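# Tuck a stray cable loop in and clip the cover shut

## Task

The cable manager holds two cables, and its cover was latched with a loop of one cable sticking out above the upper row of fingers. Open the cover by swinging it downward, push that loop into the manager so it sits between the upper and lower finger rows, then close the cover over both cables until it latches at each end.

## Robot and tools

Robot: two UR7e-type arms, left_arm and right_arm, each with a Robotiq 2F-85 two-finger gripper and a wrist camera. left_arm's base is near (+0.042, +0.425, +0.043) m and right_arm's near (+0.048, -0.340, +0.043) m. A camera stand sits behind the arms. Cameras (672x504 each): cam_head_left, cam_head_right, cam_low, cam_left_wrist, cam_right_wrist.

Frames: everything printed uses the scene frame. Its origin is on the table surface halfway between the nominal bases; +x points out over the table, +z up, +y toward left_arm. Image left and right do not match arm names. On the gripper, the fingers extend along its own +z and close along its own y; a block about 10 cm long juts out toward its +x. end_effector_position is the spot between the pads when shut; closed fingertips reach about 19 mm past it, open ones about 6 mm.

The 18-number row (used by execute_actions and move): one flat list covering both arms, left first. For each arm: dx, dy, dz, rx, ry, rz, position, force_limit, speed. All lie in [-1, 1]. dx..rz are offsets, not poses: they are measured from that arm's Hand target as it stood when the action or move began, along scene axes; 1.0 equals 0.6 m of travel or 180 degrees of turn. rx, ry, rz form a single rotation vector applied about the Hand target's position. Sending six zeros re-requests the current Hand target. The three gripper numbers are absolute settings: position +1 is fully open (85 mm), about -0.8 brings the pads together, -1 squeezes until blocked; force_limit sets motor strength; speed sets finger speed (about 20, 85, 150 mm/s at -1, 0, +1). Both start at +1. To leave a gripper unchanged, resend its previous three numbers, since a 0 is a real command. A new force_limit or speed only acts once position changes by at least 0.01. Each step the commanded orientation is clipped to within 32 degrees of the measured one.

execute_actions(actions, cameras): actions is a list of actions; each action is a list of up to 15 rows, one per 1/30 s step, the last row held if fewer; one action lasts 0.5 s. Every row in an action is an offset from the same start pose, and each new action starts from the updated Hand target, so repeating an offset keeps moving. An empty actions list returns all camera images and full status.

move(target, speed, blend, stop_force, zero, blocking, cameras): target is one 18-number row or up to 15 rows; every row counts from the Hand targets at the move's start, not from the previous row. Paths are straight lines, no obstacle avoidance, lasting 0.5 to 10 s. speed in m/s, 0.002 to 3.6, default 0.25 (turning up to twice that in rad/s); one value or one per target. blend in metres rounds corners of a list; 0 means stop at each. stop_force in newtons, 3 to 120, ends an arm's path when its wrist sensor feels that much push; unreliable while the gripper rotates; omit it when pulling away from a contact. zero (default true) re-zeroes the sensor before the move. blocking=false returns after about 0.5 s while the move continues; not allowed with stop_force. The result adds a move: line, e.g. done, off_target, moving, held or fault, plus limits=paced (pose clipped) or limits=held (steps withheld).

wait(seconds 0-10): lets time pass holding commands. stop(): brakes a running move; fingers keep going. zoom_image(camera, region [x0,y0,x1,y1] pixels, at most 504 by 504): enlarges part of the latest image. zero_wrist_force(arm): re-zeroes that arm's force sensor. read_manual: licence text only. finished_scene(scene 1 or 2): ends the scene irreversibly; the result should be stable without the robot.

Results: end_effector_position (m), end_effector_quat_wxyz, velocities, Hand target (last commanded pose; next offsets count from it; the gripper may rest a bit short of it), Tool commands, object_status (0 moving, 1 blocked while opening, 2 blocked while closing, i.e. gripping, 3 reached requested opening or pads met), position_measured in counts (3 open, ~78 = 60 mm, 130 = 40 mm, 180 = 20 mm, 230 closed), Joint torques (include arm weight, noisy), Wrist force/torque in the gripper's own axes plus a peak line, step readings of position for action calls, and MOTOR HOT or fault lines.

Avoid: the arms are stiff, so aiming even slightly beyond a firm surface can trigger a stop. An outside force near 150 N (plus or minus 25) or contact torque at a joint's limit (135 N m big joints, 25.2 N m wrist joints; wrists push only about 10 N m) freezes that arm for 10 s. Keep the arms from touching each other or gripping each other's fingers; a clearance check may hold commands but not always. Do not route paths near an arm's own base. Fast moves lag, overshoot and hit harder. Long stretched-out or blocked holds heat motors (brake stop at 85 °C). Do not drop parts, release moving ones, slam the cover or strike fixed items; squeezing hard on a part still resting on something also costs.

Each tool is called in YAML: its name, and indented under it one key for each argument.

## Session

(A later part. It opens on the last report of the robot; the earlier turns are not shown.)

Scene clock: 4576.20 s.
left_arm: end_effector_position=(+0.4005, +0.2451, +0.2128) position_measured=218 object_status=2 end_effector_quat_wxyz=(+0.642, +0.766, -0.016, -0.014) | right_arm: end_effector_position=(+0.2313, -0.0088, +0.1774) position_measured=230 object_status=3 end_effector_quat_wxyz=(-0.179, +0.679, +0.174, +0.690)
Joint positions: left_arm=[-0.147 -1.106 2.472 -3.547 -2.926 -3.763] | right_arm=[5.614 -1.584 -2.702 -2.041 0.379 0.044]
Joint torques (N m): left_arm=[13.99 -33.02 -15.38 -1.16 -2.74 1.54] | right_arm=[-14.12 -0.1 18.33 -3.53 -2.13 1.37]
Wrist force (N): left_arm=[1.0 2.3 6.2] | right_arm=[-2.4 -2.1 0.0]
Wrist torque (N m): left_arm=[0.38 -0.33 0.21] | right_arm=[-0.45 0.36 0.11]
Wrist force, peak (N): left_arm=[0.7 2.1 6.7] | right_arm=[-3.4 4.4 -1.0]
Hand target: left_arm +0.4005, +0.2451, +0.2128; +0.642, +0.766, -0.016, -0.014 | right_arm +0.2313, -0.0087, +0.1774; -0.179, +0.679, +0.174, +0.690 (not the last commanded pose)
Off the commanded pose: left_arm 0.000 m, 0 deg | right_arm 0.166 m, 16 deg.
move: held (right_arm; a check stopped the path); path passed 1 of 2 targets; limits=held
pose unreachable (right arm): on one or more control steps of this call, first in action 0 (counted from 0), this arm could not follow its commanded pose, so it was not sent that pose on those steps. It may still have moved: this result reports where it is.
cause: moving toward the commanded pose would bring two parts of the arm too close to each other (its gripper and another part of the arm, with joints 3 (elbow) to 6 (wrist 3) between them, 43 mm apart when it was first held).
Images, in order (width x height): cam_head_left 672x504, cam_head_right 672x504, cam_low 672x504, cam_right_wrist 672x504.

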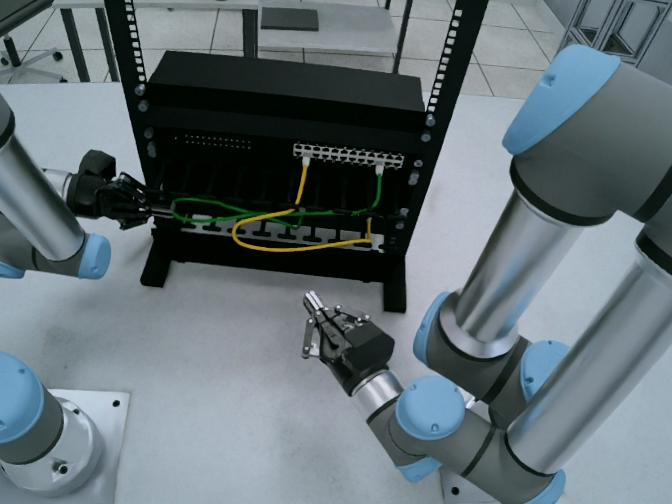

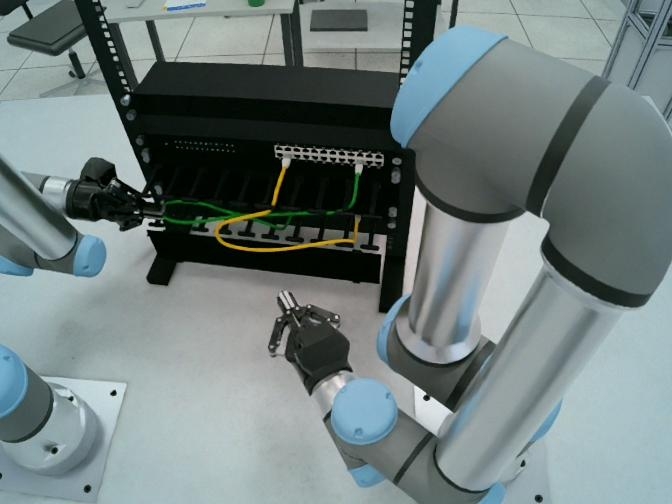

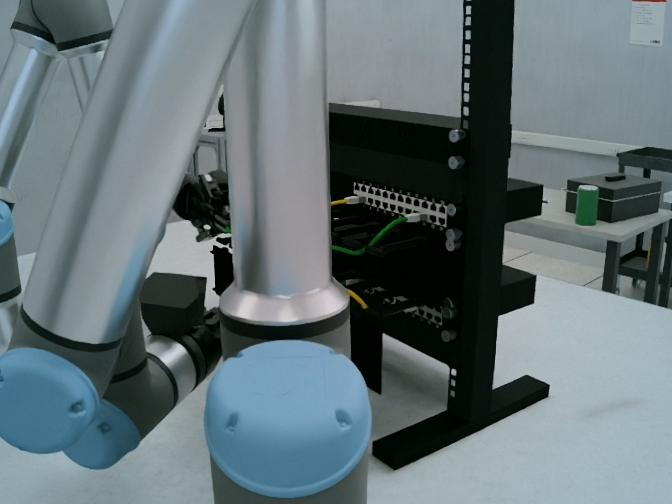

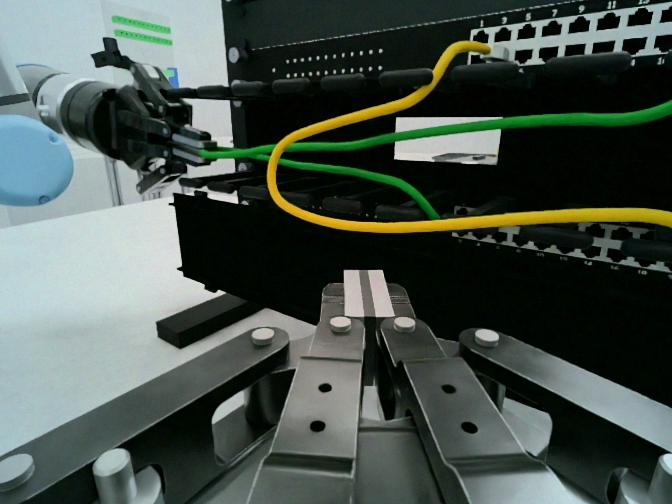

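move:
  target:
    - [0,0,0,0,0,0,-1,-0.6,-0.8, 0.0645,0.0645,-0.0957,-0.0021,0.0037,-0.2038,-1,-0.6,-1]
    - [0,0,0,0,0,0,-1,-0.6,-0.8, 0.0645,0.0645,-0.1923,-0.0021,0.0037,-0.2038,-1,-0.6,-1]
  speed: 0.15
  cameras: ["cam_right_wrist", "cam_head_left", "cam_low"]

Scene clock: 4783.80 s.
left_arm: end_effector_position=(+0.4005, +0.2451, +0.2128) position_measured=218 object_status=2 end_effector_quat_wxyz=(+0.642, +0.766, -0.016, -0.014) | right_arm: end_effector_position=(+0.2700, +0.0299, +0.0621) position_measured=230 object_status=3 end_effector_quat_wxyz=(+0.048, +0.704, -0.047, +0.707)
Joint positions: left_arm=[-0.147 -1.106 2.472 -3.547 -2.926 -3.763] | right_arm=[5.146 -2.251 -2.16 -1.88 0.551 0.005]
Joint torques (N m): left_arm=[12.99 -32.64 -15.15 -1.12 -2.6 1.41] | right_arm=[-15.96 26.06 15.14 1.61 -1.76 -1.47]
Wrist force (N): left_arm=[0.7 2.5 6.5] | right_arm=[-2.1 -2.1 -0.2]
Wrist torque (N m): left_arm=[0.42 -0.28 0.21] | right_arm=[-0.45 0.33 0.18]
Wrist force, peak (N): left_arm=[0.7 2.3 6.7] | right_arm=[-3.8 -1.9 0.0]
Hand target: left_arm +0.4005, +0.2451, +0.2128; +0.642, +0.766, -0.016, -0.014 | right_arm +0.2700, +0.0300, +0.0621; +0.048, +0.704, -0.047, +0.707
Off the commanded pose: left_arm 0.000 m, 0 deg | right_arm 0.000 m, 0 deg.
move: done
Images, in order (width x height): cam_head_left 672x504, cam_low 672x504, cam_right_wrist 672x504.

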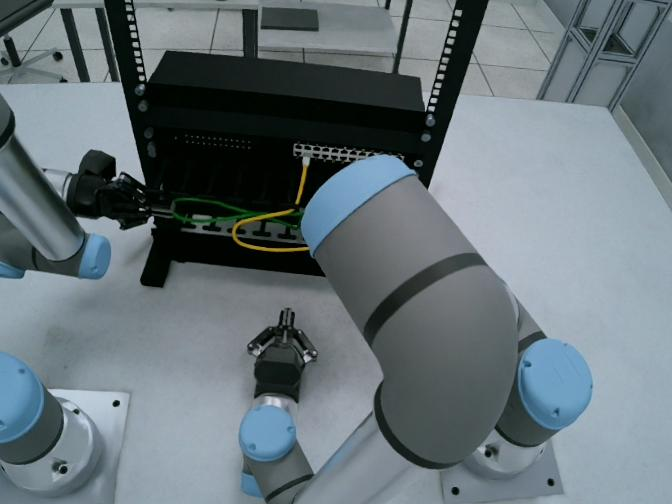

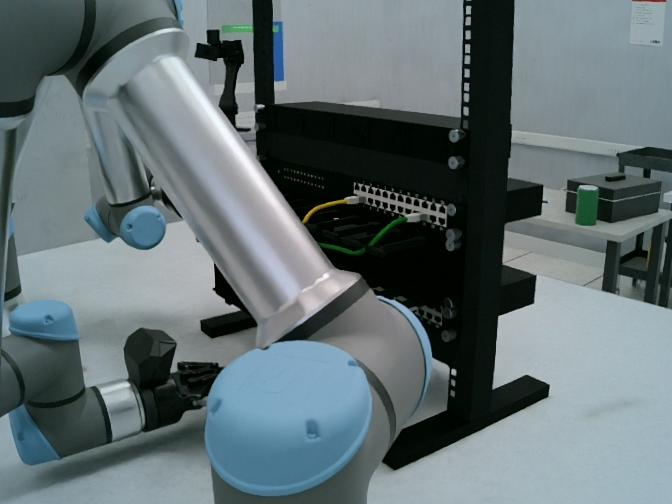

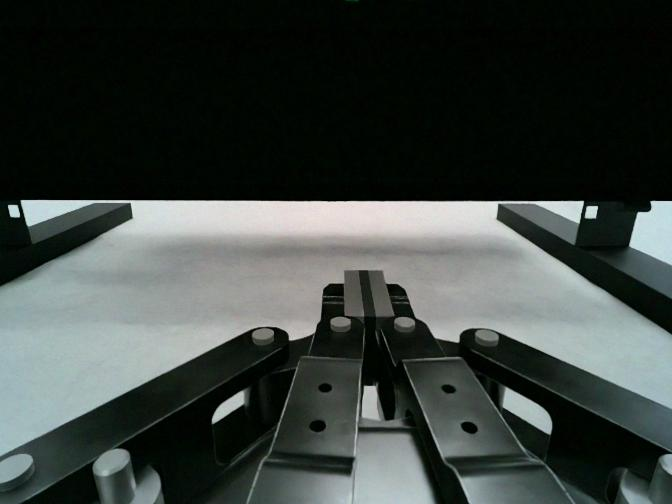

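move:
  target: [0,0,0,0,0,0,-1,-0.6,-0.8, 0.158,-0.0218,0,0,0,0,-1,-0.6,-1]
  speed: 0.1
  stop_force: 10
  cameras: ["cam_right_wrist"]

move:
  target: [0,0,0,0,0,0,-1,-0.6,-0.8, 0,0,0.02,0,0,0,-1,-0.6,-1]
  speed: 0.006
  stop_force: 3
  cameras: ["cam_right_wrist"]

Scene clock: 4800.47 s.
left_arm: end_effector_position=(+0.4005, +0.2451, +0.2128) position_measured=218 object_status=2 end_effector_quat_wxyz=(+0.642, +0.766, -0.016, -0.014) | right_arm: end_effector_position=(+0.3648, +0.0169, +0.0621) position_measured=230 object_status=3 end_effector_quat_wxyz=(+0.048, +0.704, -0.047, +0.707)
Joint positions: left_arm=[-0.147 -1.106 2.472 -3.547 -2.926 -3.763] | right_arm=[4.916 -2.244 -2.186 -1.866 0.321 0.011]
Joint torques (N m): left_arm=[13.42 -32.37 -14.82 -1.33 -2.59 1.35] | right_arm=[-14.76 26 15.92 -3.07 -2.26 1.4]
Wrist force (N): left_arm=[0.6 2.3 6.5] | right_arm=[-2.4 -2.2 -0.1]
Wrist torque (N m): left_arm=[0.38 -0.27 0.21] | right_arm=[-0.48 0.36 0.10]
Wrist force, peak (N): left_arm=[0.7 2.4 6.7] | right_arm=[-2.8 -2.4 0.0]
Hand target: left_arm +0.4005, +0.2451, +0.2128; +0.642, +0.766, -0.016, -0.014 | right_arm +0.3648, +0.0169, +0.0621; +0.048, +0.704, -0.047, +0.707
Off the commanded pose: left_arm 0.000 m, 0 deg | right_arm 0.000 m, 0 deg.
move: done
Images, in order (width x height): cam_right_wrist 672x504.

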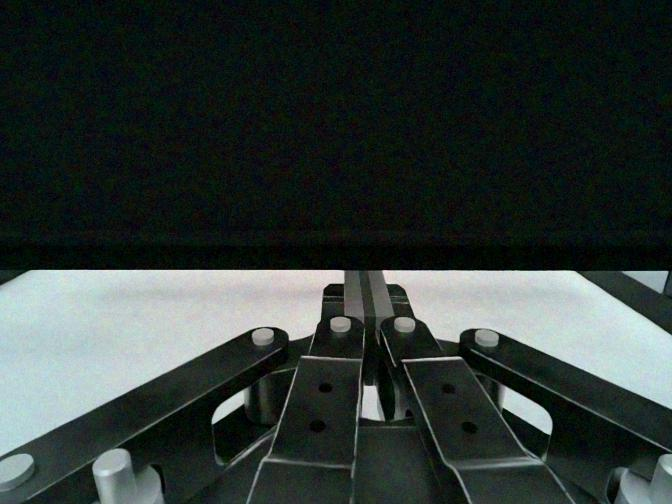

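Scene clock: 4802.97 s.
left_arm: end_effector_position=(+0.4005, +0.2451, +0.2128) position_measured=218 object_status=2 end_effector_quat_wxyz=(+0.642, +0.766, -0.016, -0.014) | right_arm: end_effector_position=(+0.3649, +0.0168, +0.0708) position_measured=230 object_status=3 end_effector_quat_wxyz=(+0.048, +0.704, -0.047, +0.707)
Joint positions: left_arm=[-0.147 -1.106 2.472 -3.547 -2.926 -3.763] | right_arm=[4.916 -2.219 -2.189 -1.888 0.321 0.011]
Joint torques (N m): left_arm=[13.48 -32.22 -14.87 -1.31 -2.55 1.37] | right_arm=[-13.21 24.72 15.47 1.76 -1.69 -0.95]
Wrist force (N): left_arm=[0.9 1.9 6.5] | right_arm=[-4.0 -2.6 -0.3]
Wrist torque (N m): left_arm=[0.32 -0.32 0.21] | right_arm=[-0.38 0.40 0.09]
Wrist force, peak (N): left_arm=[0.8 2.5 6.7] | right_arm=[-22.6 -0.2 -0.1]
Hand target: left_arm +0.4005, +0.2451, +0.2128; +0.642, +0.766, -0.016, -0.014 | right_arm +0.3648, +0.0169, +0.0708; +0.048, +0.704, -0.047, +0.707 (not the last commanded pose)
Off the commanded pose: left_arm 0.000 m, 0 deg | right_arm 0.003 m, 0 deg.
move: contact (right_arm)
Images, in order (width x height): cam_right_wrist 672x504.

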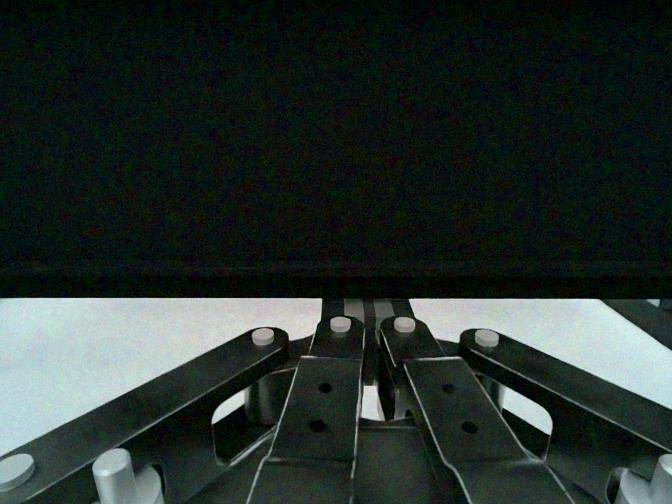

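move:
  target: [0,0,0,0,0,0,-1,-0.6,-0.8, -0.0198,0.0027,0.0025,0,0,0,-1,-0.6,-1]
  speed: 0.03
  cameras: ["cam_right_wrist"]

Scene clock: 4811.10 s.
left_arm: end_effector_position=(+0.4005, +0.2451, +0.2128) position_measured=218 object_status=2 end_effector_quat_wxyz=(+0.642, +0.766, -0.016, -0.014) | right_arm: end_effector_position=(+0.3530, +0.0185, +0.0723) position_measured=230 object_status=3 end_effector_quat_wxyz=(+0.048, +0.704, -0.047, +0.707)
Joint positions: left_arm=[-0.147 -1.106 2.472 -3.547 -2.926 -3.763] | right_arm=[4.947 -2.215 -2.19 -1.89 0.351 0.01]
Joint torques (N m): left_arm=[13.79 -32.26 -14.58 -1.27 -2.62 1.32] | right_arm=[14.74 60.69 -1.12 -7.1 0.25 -1.29]
Wrist force (N): left_arm=[0.5 2.1 6.4] | right_arm=[-60.3 7.8 -6.8]
Wrist torque (N m): left_arm=[0.34 -0.26 0.21] | right_arm=[-0.28 1.69 0.29]
Wrist force, peak (N): left_arm=[0.8 2.3 6.6] | right_arm=[-60.3 7.8 -6.8]
Hand target: left_arm +0.4005, +0.2451, +0.2128; +0.642, +0.766, -0.016, -0.014 | right_arm +0.3530, +0.0185, +0.0723; +0.048, +0.704, -0.047, +0.707
Off the commanded pose: left_arm 0.000 m, 0 deg | right_arm 0.000 m, 0 deg.
move: done
Images, in order (width x height): cam_right_wrist 672x504.

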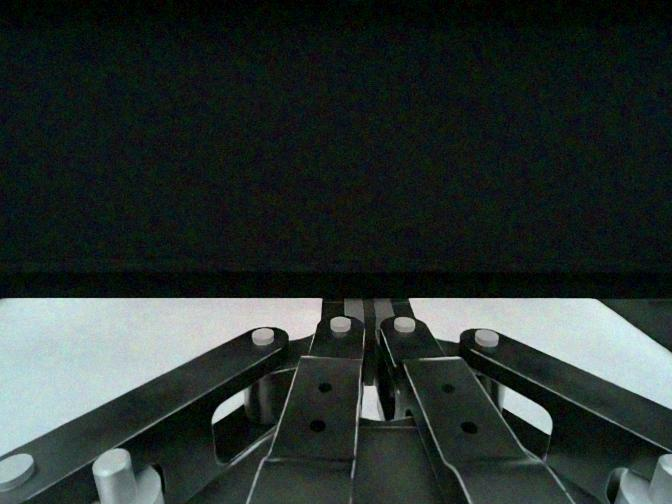

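move:
  target: [0,0,0,0,0,0,-1,-0.6,-0.8, -0.0083,0.0011,0.0,0,0,0,-1,-0.6,-1]
  speed: 0.03
  cameras: ["cam_right_wrist"]

Scene clock: 4819.70 s.
left_arm: end_effector_position=(+0.4005, +0.2451, +0.2128) position_measured=218 object_status=2 end_effector_quat_wxyz=(+0.642, +0.766, -0.016, -0.014) | right_arm: end_effector_position=(+0.3481, +0.0191, +0.0724) position_measured=230 object_status=3 end_effector_quat_wxyz=(+0.048, +0.704, -0.047, +0.707)
Joint positions: left_arm=[-0.147 -1.106 2.472 -3.547 -2.926 -3.763] | right_arm=[4.959 -2.215 -2.19 -1.89 0.364 0.009]
Joint torques (N m): left_arm=[13.11 -32.19 -14.13 -1.35 -2.64 1.3] | right_arm=[15.38 42.13 9.84 1.63 2.2 -1.4]
Wrist force (N): left_arm=[0.9 2.0 6.1] | right_arm=[-7.8 0.6 -0.6]
Wrist torque (N m): left_arm=[0.34 -0.31 0.21] | right_arm=[-0.37 0.59 0.26]
Wrist force, peak (N): left_arm=[0.8 2.2 6.7] | right_arm=[-61.1 8.2 -7.2]
Hand target: left_arm +0.4005, +0.2451, +0.2128; +0.642, +0.766, -0.016, -0.014 | right_arm +0.3480, +0.0191, +0.0723; +0.048, +0.704, -0.047, +0.707
Off the commanded pose: left_arm 0.000 m, 0 deg | right_arm 0.000 m, 0 deg.
move: done
Images, in order (width x height): cam_right_wrist 672x504.

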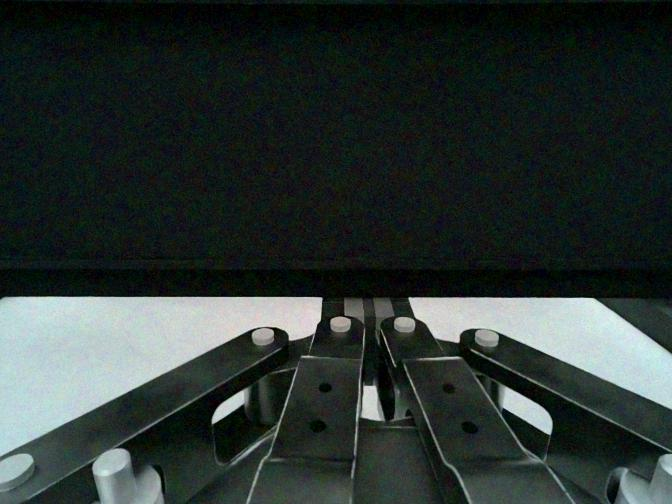

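move:
  target: [0,0,0,0,0,0,-1,-0.6,-0.8, -0.0165,0.0023,0.0043,0,0,0,-1,-0.6,-1]
  speed: 0.03
  cameras: ["cam_right_wrist"]

Scene clock: 4840.33 s.
left_arm: end_effector_position=(+0.4005, +0.2451, +0.2128) position_measured=218 object_status=2 end_effector_quat_wxyz=(+0.642, +0.766, -0.016, -0.014) | right_arm: end_effector_position=(+0.3382, +0.0205, +0.0749) position_measured=230 object_status=3 end_effector_quat_wxyz=(+0.048, +0.704, -0.047, +0.707)
Joint positions: left_arm=[-0.147 -1.106 2.472 -3.547 -2.926 -3.763] | right_arm=[4.984 -2.208 -2.189 -1.896 0.389 0.009]
Joint torques (N m): left_arm=[13.77 -32.38 -13.53 -1.26 -2.62 1.18] | right_arm=[15.23 46.72 17.79 -4.35 1.59 -1.47]
Wrist force (N): left_arm=[0.9 2.1 6.4] | right_arm=[-16.3 1.1 -3.2]
Wrist torque (N m): left_arm=[0.35 -0.32 0.21] | right_arm=[-0.40 0.97 0.30]
Wrist force, peak (N): left_arm=[0.8 2.2 6.6] | right_arm=[-19.1 1.5 -3.1]
Hand target: left_arm +0.4005, +0.2451, +0.2128; +0.642, +0.766, -0.016, -0.014 | right_arm +0.3381, +0.0205, +0.0749; +0.048, +0.704, -0.047, +0.707
Off the commanded pose: left_arm 0.000 m, 0 deg | right_arm 0.000 m, 0 deg.
move: done
Images, in order (width x height): cam_right_wrist 672x504.

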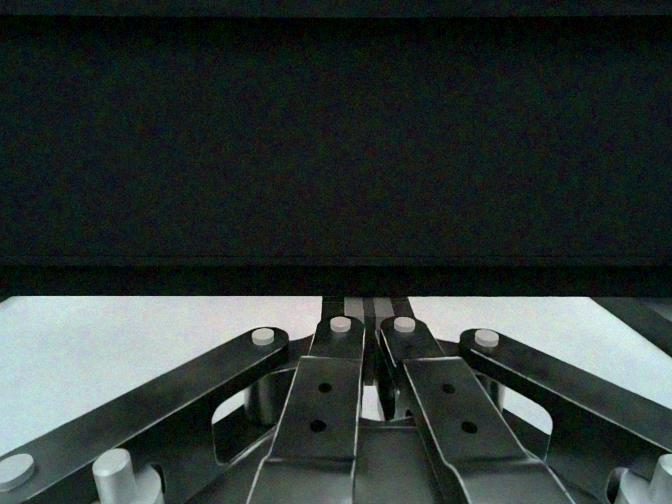

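move:
  target:
    - [0,0,0,0,0,0,-1,-0.6,-0.8, -0.0083,0.0011,0.003,0,0,0,-1,-0.6,-1]
    - [0,0,0,0,0,0,-1,-0.6,-0.8, -0.0165,0.0023,0.0065,0,0,0,-1,-0.6,-1]
  speed: 0.03
  blend: [0.001,0]
  cameras: ["cam_right_wrist"]

Scene clock: 4847.00 s.
left_arm: end_effector_position=(+0.4005, +0.2451, +0.2128) position_measured=218 object_status=2 end_effector_quat_wxyz=(+0.642, +0.766, -0.016, -0.014) | right_arm: end_effector_position=(+0.3283, +0.0219, +0.0788) position_measured=230 object_status=3 end_effector_quat_wxyz=(+0.048, +0.704, -0.047, +0.707)
Joint positions: left_arm=[-0.147 -1.106 2.472 -3.547 -2.926 -3.763] | right_arm=[5.009 -2.198 -2.188 -1.906 0.413 0.008]
Joint torques (N m): left_arm=[13.53 -32 -14.26 -1.43 -2.51 1.3] | right_arm=[12.46 49.86 18.98 -5.21 0.53 -1.31]
Wrist force (N): left_arm=[0.8 2.1 6.3] | right_arm=[-29.2 6.5 -8.8]
Wrist torque (N m): left_arm=[0.35 -0.30 0.21] | right_arm=[-0.30 1.42 0.36]
Wrist force, peak (N): left_arm=[0.8 2.1 6.7] | right_arm=[-29.4 6.3 -9.1]
Hand target: left_arm +0.4005, +0.2451, +0.2128; +0.642, +0.766, -0.016, -0.014 | right_arm +0.3282, +0.0219, +0.0788; +0.048, +0.704, -0.047, +0.707
Off the commanded pose: left_arm 0.000 m, 0 deg | right_arm 0.000 m, 0 deg.
move: done
Images, in order (width x height): cam_right_wrist 672x504.

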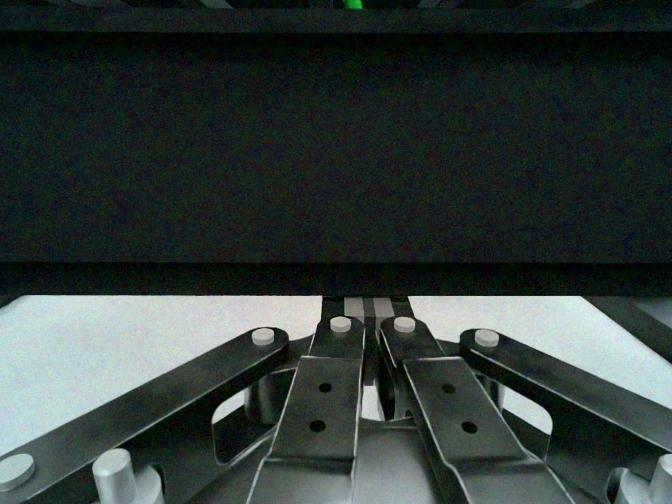

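move:
  target: [0,0,0,0,0,0,-1,-0.6,-0.8, -0.0083,0.0011,0.0033,0,0,0,-1,-0.6,-1]
  speed: 0.03
  cameras: ["cam_right_wrist"]

Scene clock: 4853.33 s.
left_arm: end_effector_position=(+0.4005, +0.2451, +0.2128) position_measured=218 object_status=2 end_effector_quat_wxyz=(+0.642, +0.766, -0.016, -0.014) | right_arm: end_effector_position=(+0.3233, +0.0226, +0.0808) position_measured=230 object_status=3 end_effector_quat_wxyz=(+0.048, +0.704, -0.047, +0.707)
Joint positions: left_arm=[-0.147 -1.106 2.472 -3.547 -2.926 -3.763] | right_arm=[5.021 -2.193 -2.188 -1.912 0.426 0.008]
Joint torques (N m): left_arm=[12.66 -31.76 -14.68 -1.36 -2.57 1.39] | right_arm=[14.89 45.76 18.67 -3.56 2.4 -1.07]
Wrist force (N): left_arm=[0.6 2.2 6.4] | right_arm=[-5.3 -0.2 -0.5]
Wrist torque (N m): left_arm=[0.36 -0.27 0.21] | right_arm=[-0.29 0.61 0.28]
Wrist force, peak (N): left_arm=[0.8 2.0 6.7] | right_arm=[-29.5 6.5 -9.3]
Hand target: left_arm +0.4005, +0.2451, +0.2128; +0.642, +0.766, -0.016, -0.014 | right_arm +0.3232, +0.0226, +0.0808; +0.048, +0.704, -0.047, +0.707
Off the commanded pose: left_arm 0.000 m, 0 deg | right_arm 0.000 m, 0 deg.
move: done
Images, in order (width x height): cam_right_wrist 672x504.

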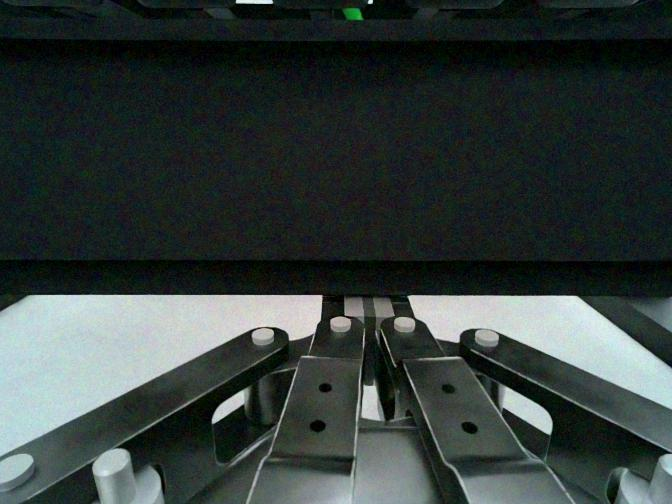

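move:
  target:
    - [0,0,0,0,0,0,-1,-0.6,-0.8, -0.0083,0.0011,0.0051,0,0,0,-1,-0.6,-1]
    - [0,0,0,0,0,0,-1,-0.6,-0.8, -0.0165,0.0023,0.0108,0,0,0,-1,-0.6,-1]
  speed: 0.03
  blend: [0.001,0]
  cameras: ["cam_right_wrist"]

Scene clock: 4859.13 s.
left_arm: end_effector_position=(+0.4005, +0.2451, +0.2128) position_measured=218 object_status=2 end_effector_quat_wxyz=(+0.642, +0.766, -0.016, -0.014) | right_arm: end_effector_position=(+0.3134, +0.0239, +0.0872) position_measured=230 object_status=3 end_effector_quat_wxyz=(+0.048, +0.704, -0.047, +0.707)
Joint positions: left_arm=[-0.147 -1.106 2.472 -3.547 -2.926 -3.763] | right_arm=[5.045 -2.177 -2.186 -1.93 0.45 0.007]
Joint torques (N m): left_arm=[13.28 -32.7 -14.59 -1.42 -2.56 1.16] | right_arm=[14.34 44.26 18.69 -3.82 2.44 -1.03]
Wrist force (N): left_arm=[0.6 2.3 6.3] | right_arm=[-6.8 -0.3 -1.3]
Wrist torque (N m): left_arm=[0.37 -0.27 0.20] | right_arm=[-0.27 0.66 0.28]
Wrist force, peak (N): left_arm=[0.5 2.3 6.8] | right_arm=[-19.3 2.9 -7.1]
Hand target: left_arm +0.4005, +0.2451, +0.2128; +0.642, +0.766, -0.016, -0.014 | right_arm +0.3133, +0.0239, +0.0873; +0.048, +0.704, -0.047, +0.707
Off the commanded pose: left_arm 0.000 m, 0 deg | right_arm 0.000 m, 0 deg.
move: done
Images, in order (width x height): cam_right_wrist 672x504.

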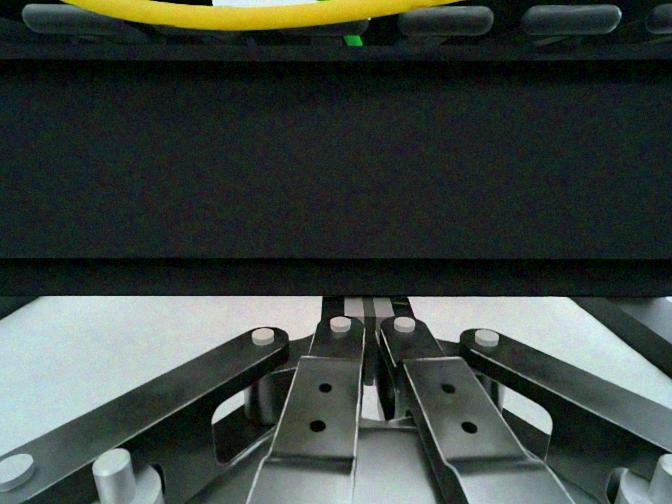

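move:
  target:
    - [0,0,0,0,0,0,-1,-0.6,-0.8, -0.0083,0.0011,0.0067,0,0,0,-1,-0.6,-1]
    - [0,0,0,0,0,0,-1,-0.6,-0.8, -0.0165,0.0023,0.0145,0,0,0,-1,-0.6,-1]
    - [0,0,0,0,0,0,-1,-0.6,-0.8, -0.0248,0.0034,0.0237,0,0,0,-1,-0.6,-1]
    - [0,0,0,0,0,0,-1,-0.6,-0.8, -0.033,0.0046,0.0348,0,0,0,-1,-0.6,-1]
  speed: 0.03
  blend: [0.001,0.001,0.001,0]
  cameras: ["cam_right_wrist", "cam_left_wrist"]

Scene clock: 4871.93 s.
left_arm: end_effector_position=(+0.4005, +0.2451, +0.2128) position_measured=218 object_status=2 end_effector_quat_wxyz=(+0.642, +0.766, -0.016, -0.014) | right_arm: end_effector_position=(+0.2936, +0.0267, +0.1081) position_measured=230 object_status=3 end_effector_quat_wxyz=(+0.048, +0.704, -0.047, +0.707)
Joint positions: left_arm=[-0.147 -1.106 2.472 -3.547 -2.926 -3.763] | right_arm=[5.092 -2.124 -2.18 -1.988 0.497 0.006]
Joint torques (N m): left_arm=[13.18 -32.76 -13.98 -1.42 -2.4 1.11] | right_arm=[15.1 42.22 18.28 -3.6 2.7 -0.87]
Wrist force (N): left_arm=[0.6 2.1 6.3] | right_arm=[-5.3 -0.4 -0.9]
Wrist torque (N m): left_arm=[0.35 -0.28 0.21] | right_arm=[-0.23 0.62 0.27]
Wrist force, peak (N): left_arm=[0.8 2.3 6.7] | right_arm=[-9.8 0.4 -3.0]
Hand target: left_arm +0.4005, +0.2451, +0.2128; +0.642, +0.766, -0.016, -0.014 | right_arm +0.2935, +0.0267, +0.1082; +0.048, +0.704, -0.047, +0.707
Off the commanded pose: left_arm 0.000 m, 0 deg | right_arm 0.000 m, 0 deg.
move: done
Images, in order (width x height): cam_left_wrist 672x504, cam_right_wrist 672x504.

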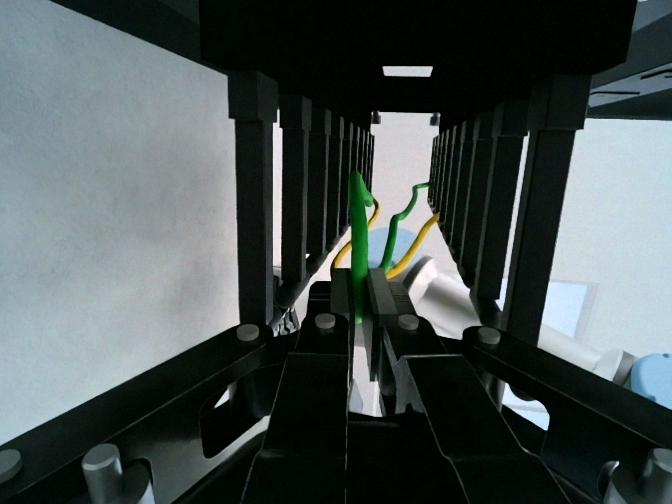

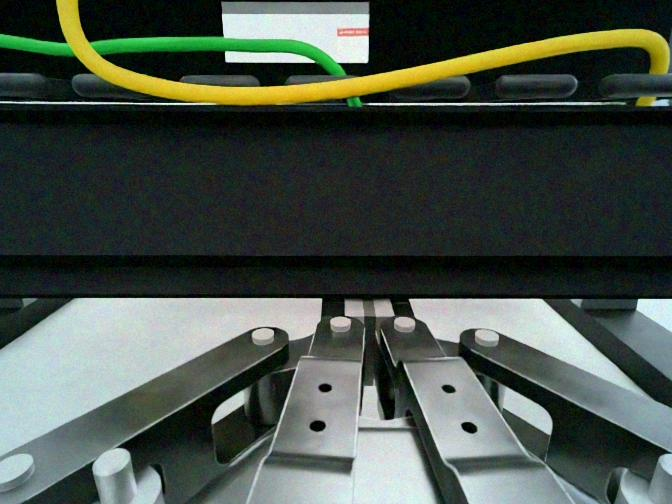

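move:
  target: [0,0,0,0,0,0,-1,-0.6,-0.8, 0,0,0.0767,0,0,0,-1,-0.6,-1]
  speed: 0.04
  cameras: ["cam_right_wrist", "cam_left_wrist", "cam_head_left"]

Scene clock: 4898.73 s.
left_arm: end_effector_position=(+0.4005, +0.2451, +0.2128) position_measured=218 object_status=2 end_effector_quat_wxyz=(+0.642, +0.766, -0.016, -0.014) | right_arm: end_effector_position=(+0.2926, +0.0272, +0.1330) position_measured=230 object_status=3 end_effector_quat_wxyz=(+0.047, +0.705, -0.049, +0.706)
Joint positions: left_arm=[-0.147 -1.106 2.472 -3.547 -2.926 -3.763] | right_arm=[5.094 -2.058 -2.176 -2.052 0.499 0.006]
Joint torques (N m): left_arm=[13.61 -32.73 -13.24 -1.46 -2.47 1.07] | right_arm=[0.69 32.3 8.77 -1.41 0.11 0.06]
Wrist force (N): left_arm=[0.7 2.0 6.6] | right_arm=[-4.7 -0.7 -0.4]
Wrist torque (N m): left_arm=[0.33 -0.29 0.21] | right_arm=[-0.23 0.61 0.28]
Wrist force, peak (N): left_arm=[0.8 2.1 6.8] | right_arm=[-51.4 39.0 -145.6]
Hand target: left_arm +0.4005, +0.2451, +0.2128; +0.642, +0.766, -0.016, -0.014 | right_arm +0.2926, +0.0272, +0.1330; +0.047, +0.705, -0.049, +0.706 (not the last commanded pose)
Tool commands: left_gripper/position=-1.0 left_gripper/force_limit=-0.6 left_gripper/speed=-0.8 right_gripper/position=-1.0 right_gripper/force_limit=-0.6 right_gripper/speed=-1.0
Off the commanded pose: left_arm 0.000 m, 0 deg | right_arm 0.021 m, 0 deg.
FORCE FAULT: contact force on the right arm reached its limit, and that arm stopped. The contact can be on any part of that arm, not only on its tool. That arm's remaining commands of this call were not run. That arm is still stopped at the end of this call. That arm stays stopped for about 10 more seconds. Until then a move that you send moves the other arm only, and its call returns only when the move has ended. Once the stop has ended, the next robot result says so. If the stop ends while you think or write, that arm runs what you send next, counted from a new Hand target: where the arm stands when the stop ends. While its stop runs, that arm takes no new command, but its gripper still runs the gripper command that each later call begins with. Until it ends, the stop uses up actions while you think or wait. An arm that is not stopped still takes commands.
move: fault (right_arm)
Images, in order (width x height): cam_head_left 672x504, cam_left_wrist 672x504, cam_right_wrist 672x504.

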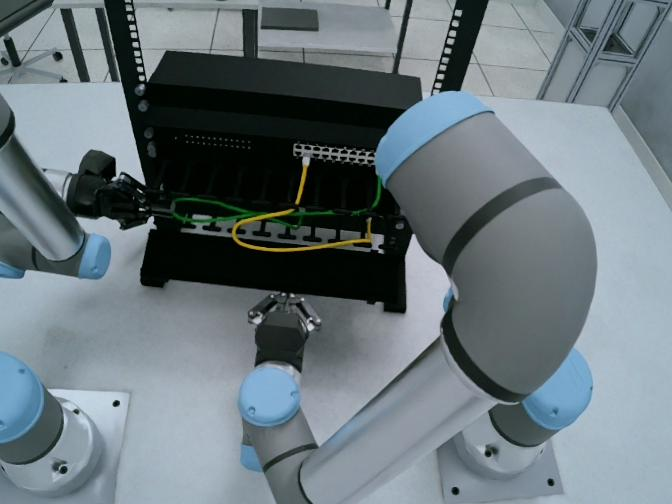

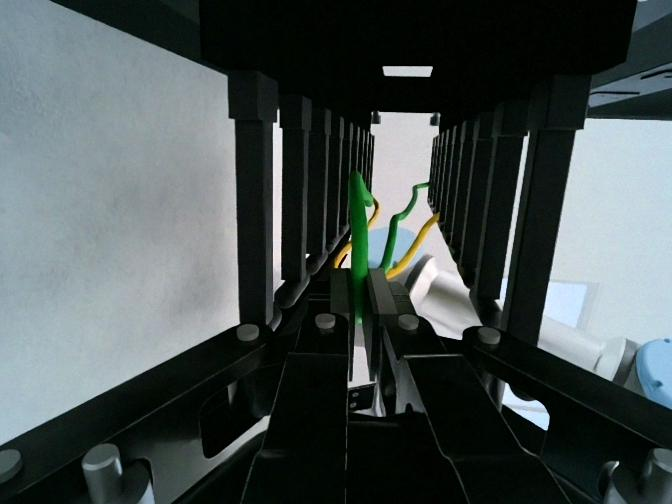

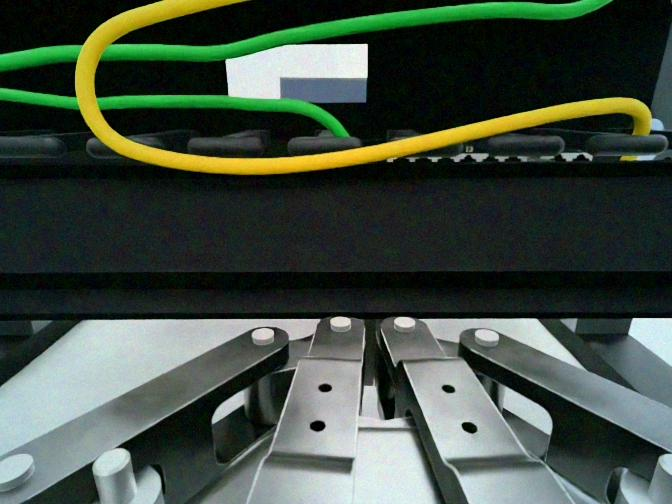

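wait:
  seconds: 2

Scene clock: 4908.43 s.
left_arm: end_effector_position=(+0.4005, +0.2451, +0.2128) position_measured=218 object_status=2 end_effector_quat_wxyz=(+0.642, +0.766, -0.016, -0.014) | right_arm: end_effector_position=(+0.2926, +0.0272, +0.1330) position_measured=230 object_status=3 end_effector_quat_wxyz=(+0.047, +0.705, -0.049, +0.706)
Joint positions: left_arm=[-0.147 -1.106 2.472 -3.547 -2.926 -3.763] | right_arm=[5.094 -2.058 -2.176 -2.052 0.499 0.006]
Joint torques (N m): left_arm=[13.3 -32.46 -14.12 -1.47 -2.4 0.93] | right_arm=[-0.27 33.07 9.82 -1.22 -0.07 -0.13]
Wrist force (N): left_arm=[0.8 2.0 6.4] | right_arm=[-3.3 -2.0 -0.2]
Wrist torque (N m): left_arm=[0.34 -0.30 0.21] | right_arm=[-0.43 0.39 0.27]
Wrist force, peak (N): left_arm=[0.6 2.2 6.9] | right_arm=[-4.9 -0.8 -0.6]
Hand target: left_arm +0.4005, +0.2451, +0.2128; +0.642, +0.766, -0.016, -0.014 | right_arm +0.2926, +0.0272, +0.1330; +0.047, +0.705, -0.049, +0.706 (not the last commanded pose)
Tool commands: left_gripper/position=-1.0 left_gripper/force_limit=-0.6 left_gripper/speed=-0.8 right_gripper/position=-1.0 right_gripper/force_limit=-0.6 right_gripper/speed=-1.0
Off the commanded pose: left_arm 0.000 m, 0 deg | right_arm 0.021 m, 0 deg.
FORCE FAULT, CONTINUED: the right arm's stop, for the force fault that an earlier result reported, is over. The rest of the stop counts as 19 of the actions that you can send in this scene. During its stop the right arm's controller moved it back a little. That arm's target is now where it stood when the stop ended, not its last command. That arm accepts commands again.
wait: 2.00 s; at rest from the start

move:
  target: [0,0,0,0,0,0,-1,-0.6,-0.8, -0.0066,0.0009,0.01,0.0,0.0,0.0,-1,-0.6,-1]
  speed: 0.02
  stop_force: 12
  cameras: ["cam_right_wrist"]

Scene clock: 4913.73 s.
left_arm: end_effector_position=(+0.4005, +0.2451, +0.2128) position_measured=218 object_status=2 end_effector_quat_wxyz=(+0.642, +0.766, -0.016, -0.014) | right_arm: end_effector_position=(+0.2886, +0.0277, +0.1390) position_measured=230 object_status=3 end_effector_quat_wxyz=(+0.047, +0.705, -0.049, +0.706)
Joint positions: left_arm=[-0.147 -1.106 2.472 -3.547 -2.926 -3.763] | right_arm=[5.103 -2.044 -2.173 -2.069 0.509 0.006]
Joint torques (N m): left_arm=[13.75 -32.58 -13.1 -1.59 -2.44 0.88] | right_arm=[14.61 41.67 21.57 -3.66 2.76 -0.44]
Wrist force (N): left_arm=[0.6 2.3 6.7] | right_arm=[-3.4 -1.8 0.1]
Wrist torque (N m): left_arm=[0.37 -0.27 0.21] | right_arm=[-0.41 0.41 0.27]
Wrist force, peak (N): left_arm=[0.7 2.5 6.6] | right_arm=[-4.3 -1.8 -1.1]
Hand target: left_arm +0.4005, +0.2451, +0.2128; +0.642, +0.766, -0.016, -0.014 | right_arm +0.2886, +0.0277, +0.1390; +0.047, +0.705, -0.049, +0.706
Off the commanded pose: left_arm 0.000 m, 0 deg | right_arm 0.000 m, 0 deg.
move: done
Images, in order (width x height): cam_right_wrist 672x504.

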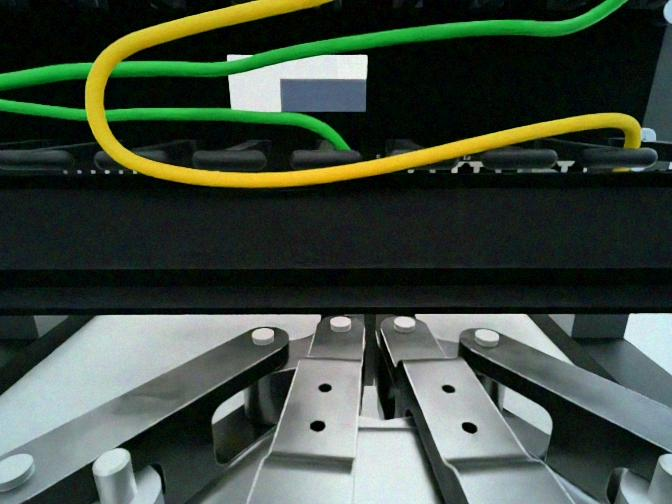

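move:
  target: [0,0,0,0,0,0,-1,-0.6,-0.8, -0.0066,0.0009,0.03,0.0,0.0,0.0,-1,-0.6,-1]
  speed: 0.02
  stop_force: 12
  cameras: ["cam_right_wrist"]

Scene clock: 4919.53 s.
left_arm: end_effector_position=(+0.4005, +0.2451, +0.2128) position_measured=218 object_status=2 end_effector_quat_wxyz=(+0.642, +0.766, -0.016, -0.014) | right_arm: end_effector_position=(+0.2847, +0.0283, +0.1570) position_measured=230 object_status=3 end_effector_quat_wxyz=(+0.047, +0.705, -0.049, +0.706)
Joint positions: left_arm=[-0.147 -1.106 2.472 -3.547 -2.926 -3.763] | right_arm=[5.112 -2 -2.166 -2.12 0.518 0.006]
Joint torques (N m): left_arm=[13.4 -31.38 -12.59 -1.48 -2.36 0.93] | right_arm=[14.39 39.23 22.49 -3.79 2.61 1.04]
Wrist force (N): left_arm=[0.6 2.2 6.3] | right_arm=[-3.5 -2.0 0.4]
Wrist torque (N m): left_arm=[0.36 -0.26 0.21] | right_arm=[-0.42 0.41 0.26]
Wrist force, peak (N): left_arm=[0.4 2.3 6.7] | right_arm=[-3.6 -2.0 -0.6]
Hand target: left_arm +0.4005, +0.2451, +0.2128; +0.642, +0.766, -0.016, -0.014 | right_arm +0.2847, +0.0283, +0.1570; +0.047, +0.705, -0.049, +0.706
Off the commanded pose: left_arm 0.000 m, 0 deg | right_arm 0.000 m, 0 deg.
move: done
Images, in order (width x height): cam_right_wrist 672x504.

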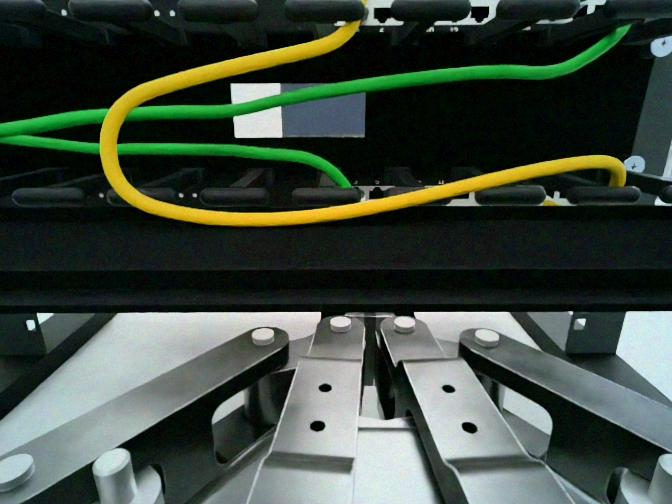

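move:
  target: [0,0,0,0,0,0,-1,-0.6,-0.8, 0.0,0.0,0.0467,0.0,0.0,0.0,-1,-0.6,-1]
  speed: 0.03
  stop_force: 12
  cameras: ["cam_right_wrist", "cam_left_wrist"]

Scene clock: 4937.27 s.
left_arm: end_effector_position=(+0.4005, +0.2451, +0.2128) position_measured=218 object_status=2 end_effector_quat_wxyz=(+0.642, +0.766, -0.016, -0.014) | right_arm: end_effector_position=(+0.2847, +0.0283, +0.1850) position_measured=230 object_status=3 end_effector_quat_wxyz=(+0.047, +0.705, -0.049, +0.706)
Joint positions: left_arm=[-0.147 -1.106 2.472 -3.547 -2.926 -3.763] | right_arm=[5.112 -1.934 -2.152 -2.199 0.518 0.006]
Joint torques (N m): left_arm=[13.47 -32.28 -12.69 -1.46 -2.42 0.89] | right_arm=[11 38.93 23.91 -3.58 1.66 1.22]
Wrist force (N): left_arm=[0.7 2.3 6.3] | right_arm=[-4.3 -2.0 0.2]
Wrist torque (N m): left_arm=[0.38 -0.29 0.21] | right_arm=[-0.43 0.41 0.25]
Wrist force, peak (N): left_arm=[0.8 2.2 6.7] | right_arm=[-4.5 -1.9 0.4]
Hand target: left_arm +0.4005, +0.2451, +0.2128; +0.642, +0.766, -0.016, -0.014 | right_arm +0.2847, +0.0283, +0.1850; +0.047, +0.705, -0.049, +0.706
Off the commanded pose: left_arm 0.000 m, 0 deg | right_arm 0.000 m, 0 deg.
move: done
Images, in order (width x height): cam_left_wrist 672x504, cam_right_wrist 672x504.

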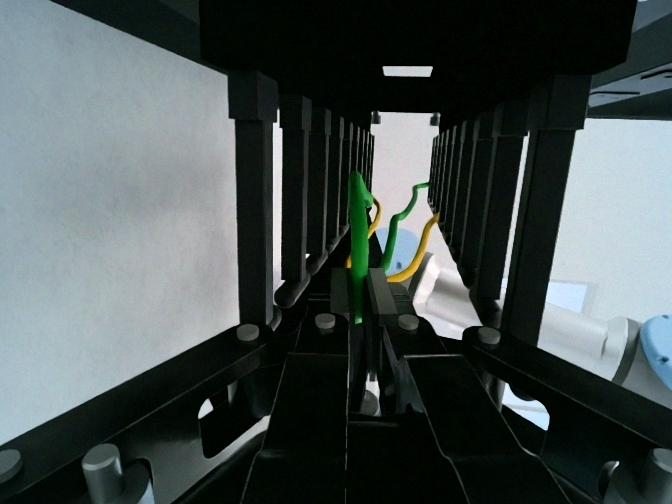

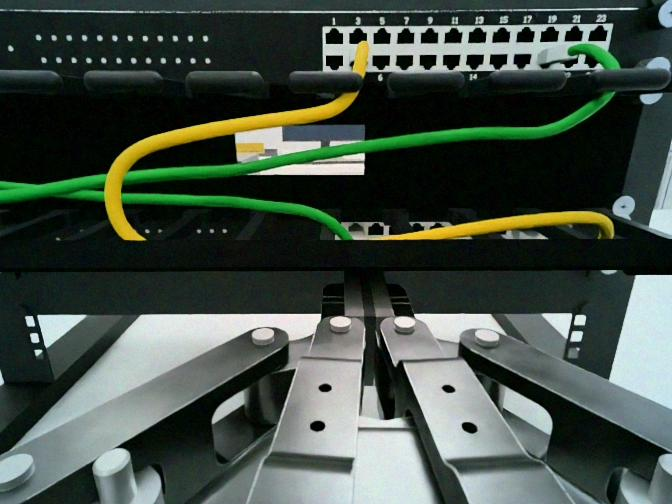

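move:
  target:
    - [0,0,0,0,0,0,-1,-0.6,-0.8, 0.0167,-0.0023,0.0183,0.0,0.0,0.0,-1,-0.6,-1]
    - [0,0,0,0,0,0,-1,-0.6,-0.8, 0.0433,-0.006,0.0408,0.0,0.0,0.0,-1,-0.6,-1]
  speed: 0.03
  stop_force: 12
  cameras: ["cam_right_wrist", "cam_left_wrist", "cam_head_left"]

Scene clock: 4956.60 s.
left_arm: end_effector_position=(+0.4005, +0.2451, +0.2128) position_measured=218 object_status=2 end_effector_quat_wxyz=(+0.642, +0.766, -0.016, -0.014) | right_arm: end_effector_position=(+0.3106, +0.0247, +0.2095) position_measured=230 object_status=3 end_effector_quat_wxyz=(+0.047, +0.705, -0.049, +0.706)
Joint positions: left_arm=[-0.147 -1.106 2.472 -3.547 -2.926 -3.763] | right_arm=[5.051 -1.873 -2.148 -2.266 0.457 0.006]
Joint torques (N m): left_arm=[12.89 -32.92 -12.1 -1.57 -2.38 0.84] | right_arm=[-15.86 37.26 25.07 -3.67 -2.3 1.19]
Wrist force (N): left_arm=[0.8 2.0 6.4] | right_arm=[-3.2 -1.7 -0.8]
Wrist torque (N m): left_arm=[0.33 -0.30 0.21] | right_arm=[-0.41 0.31 0.21]
Wrist force, peak (N): left_arm=[0.7 2.3 6.8] | right_arm=[-4.3 -2.1 -0.4]
Hand target: left_arm +0.4005, +0.2451, +0.2128; +0.642, +0.766, -0.016, -0.014 | right_arm +0.3106, +0.0247, +0.2095; +0.047, +0.705, -0.049, +0.706
Off the commanded pose: left_arm 0.000 m, 0 deg | right_arm 0.000 m, 0 deg.
move: done
Images, in order (width x height): cam_head_left 672x504, cam_left_wrist 672x504, cam_right_wrist 672x504.

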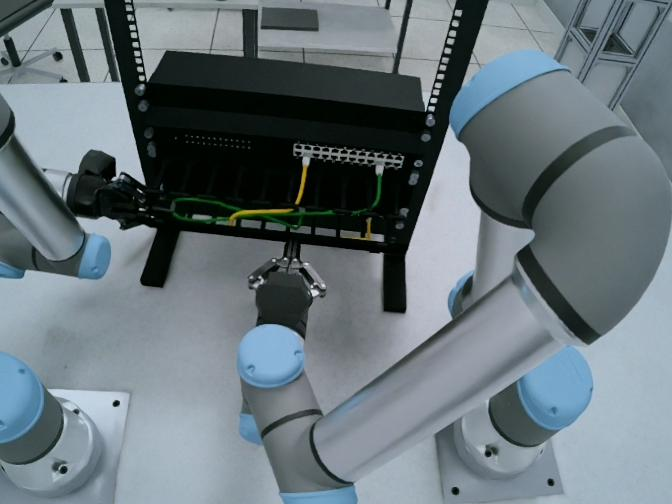

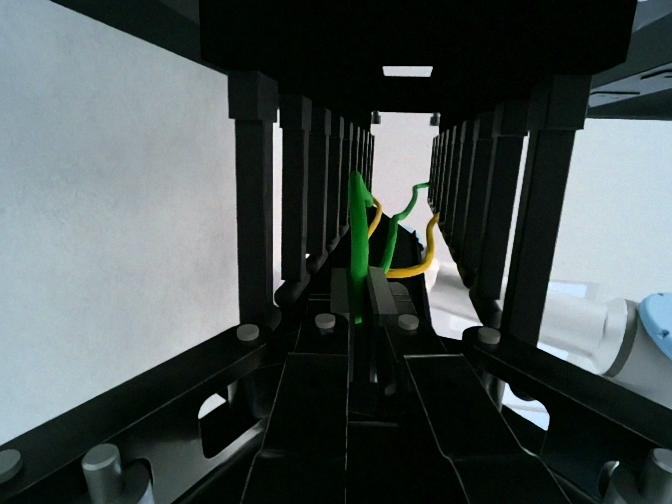

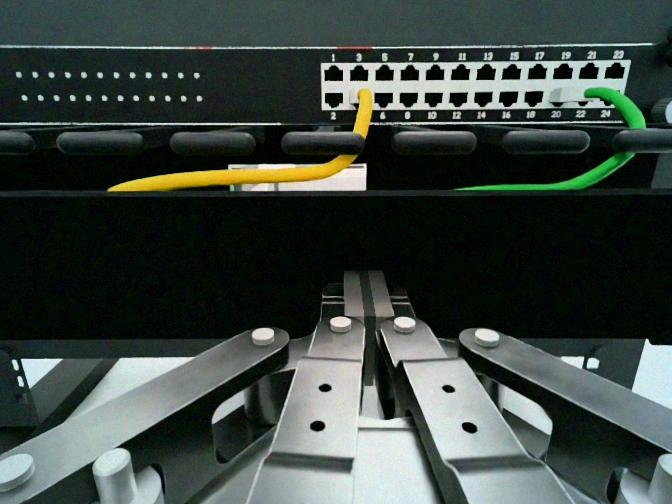

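move:
  target: [0,0,0,0,0,0,-1,-0.6,-0.8, 0.0167,-0.0023,0.0167,0.0,0.0,0.0,-1,-0.6,-1]
  speed: 0.02
  stop_force: 12
  cameras: ["cam_right_wrist", "cam_left_wrist", "cam_head_left"]

Scene clock: 4966.90 s.
left_arm: end_effector_position=(+0.4005, +0.2451, +0.2128) position_measured=218 object_status=2 end_effector_quat_wxyz=(+0.642, +0.766, -0.016, -0.014) | right_arm: end_effector_position=(+0.3207, +0.0233, +0.2195) position_measured=230 object_status=3 end_effector_quat_wxyz=(+0.047, +0.705, -0.049, +0.706)
Joint positions: left_arm=[-0.147 -1.106 2.472 -3.547 -2.926 -3.763] | right_arm=[5.027 -1.849 -2.143 -2.294 0.432 0.006]
Joint torques (N m): left_arm=[13.03 -32.6 -11.95 -1.76 -2.29 0.88] | right_arm=[-13.31 37.51 24.9 -3.42 -2.16 1.33]
Wrist force (N): left_arm=[0.8 2.0 6.3] | right_arm=[-2.8 -1.9 -0.3]
Wrist torque (N m): left_arm=[0.34 -0.30 0.21] | right_arm=[-0.41 0.34 0.20]
Wrist force, peak (N): left_arm=[0.8 2.2 6.8] | right_arm=[-3.7 -1.7 -0.8]
Hand target: left_arm +0.4005, +0.2451, +0.2128; +0.642, +0.766, -0.016, -0.014 | right_arm +0.3207, +0.0233, +0.2195; +0.047, +0.705, -0.049, +0.706
Off the commanded pose: left_arm 0.000 m, 0 deg | right_arm 0.000 m, 0 deg.
move: done
Images, in order (width x height): cam_head_left 672x504, cam_left_wrist 672x504, cam_right_wrist 672x504.

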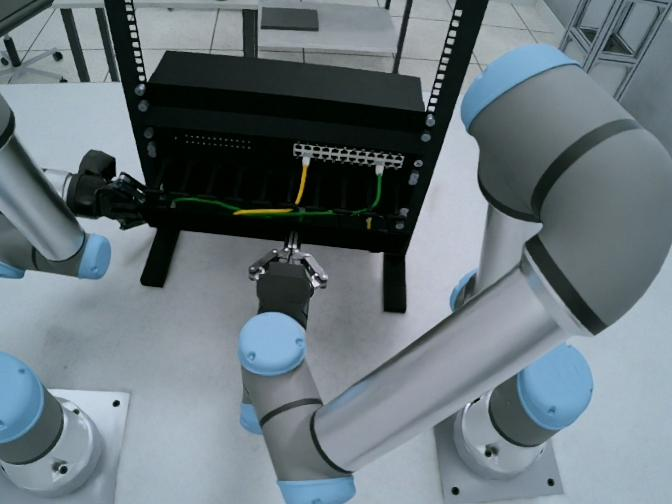

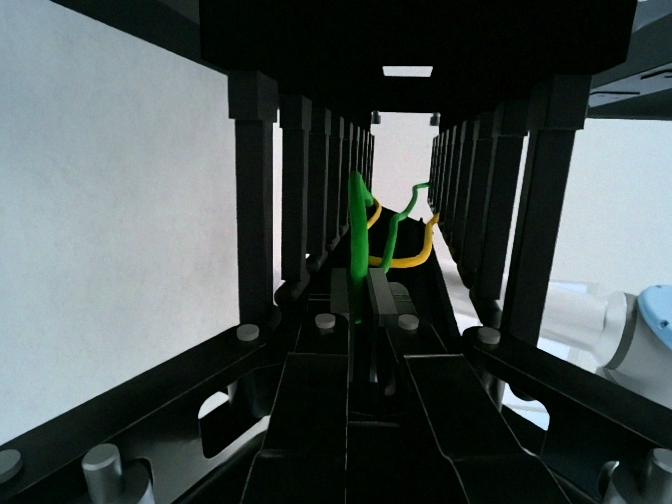

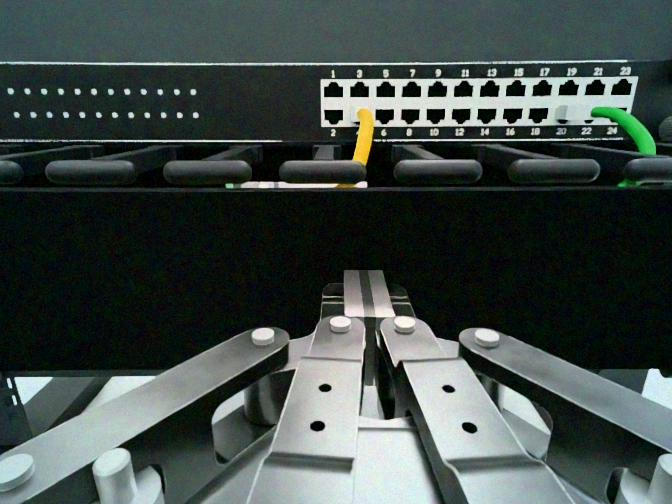

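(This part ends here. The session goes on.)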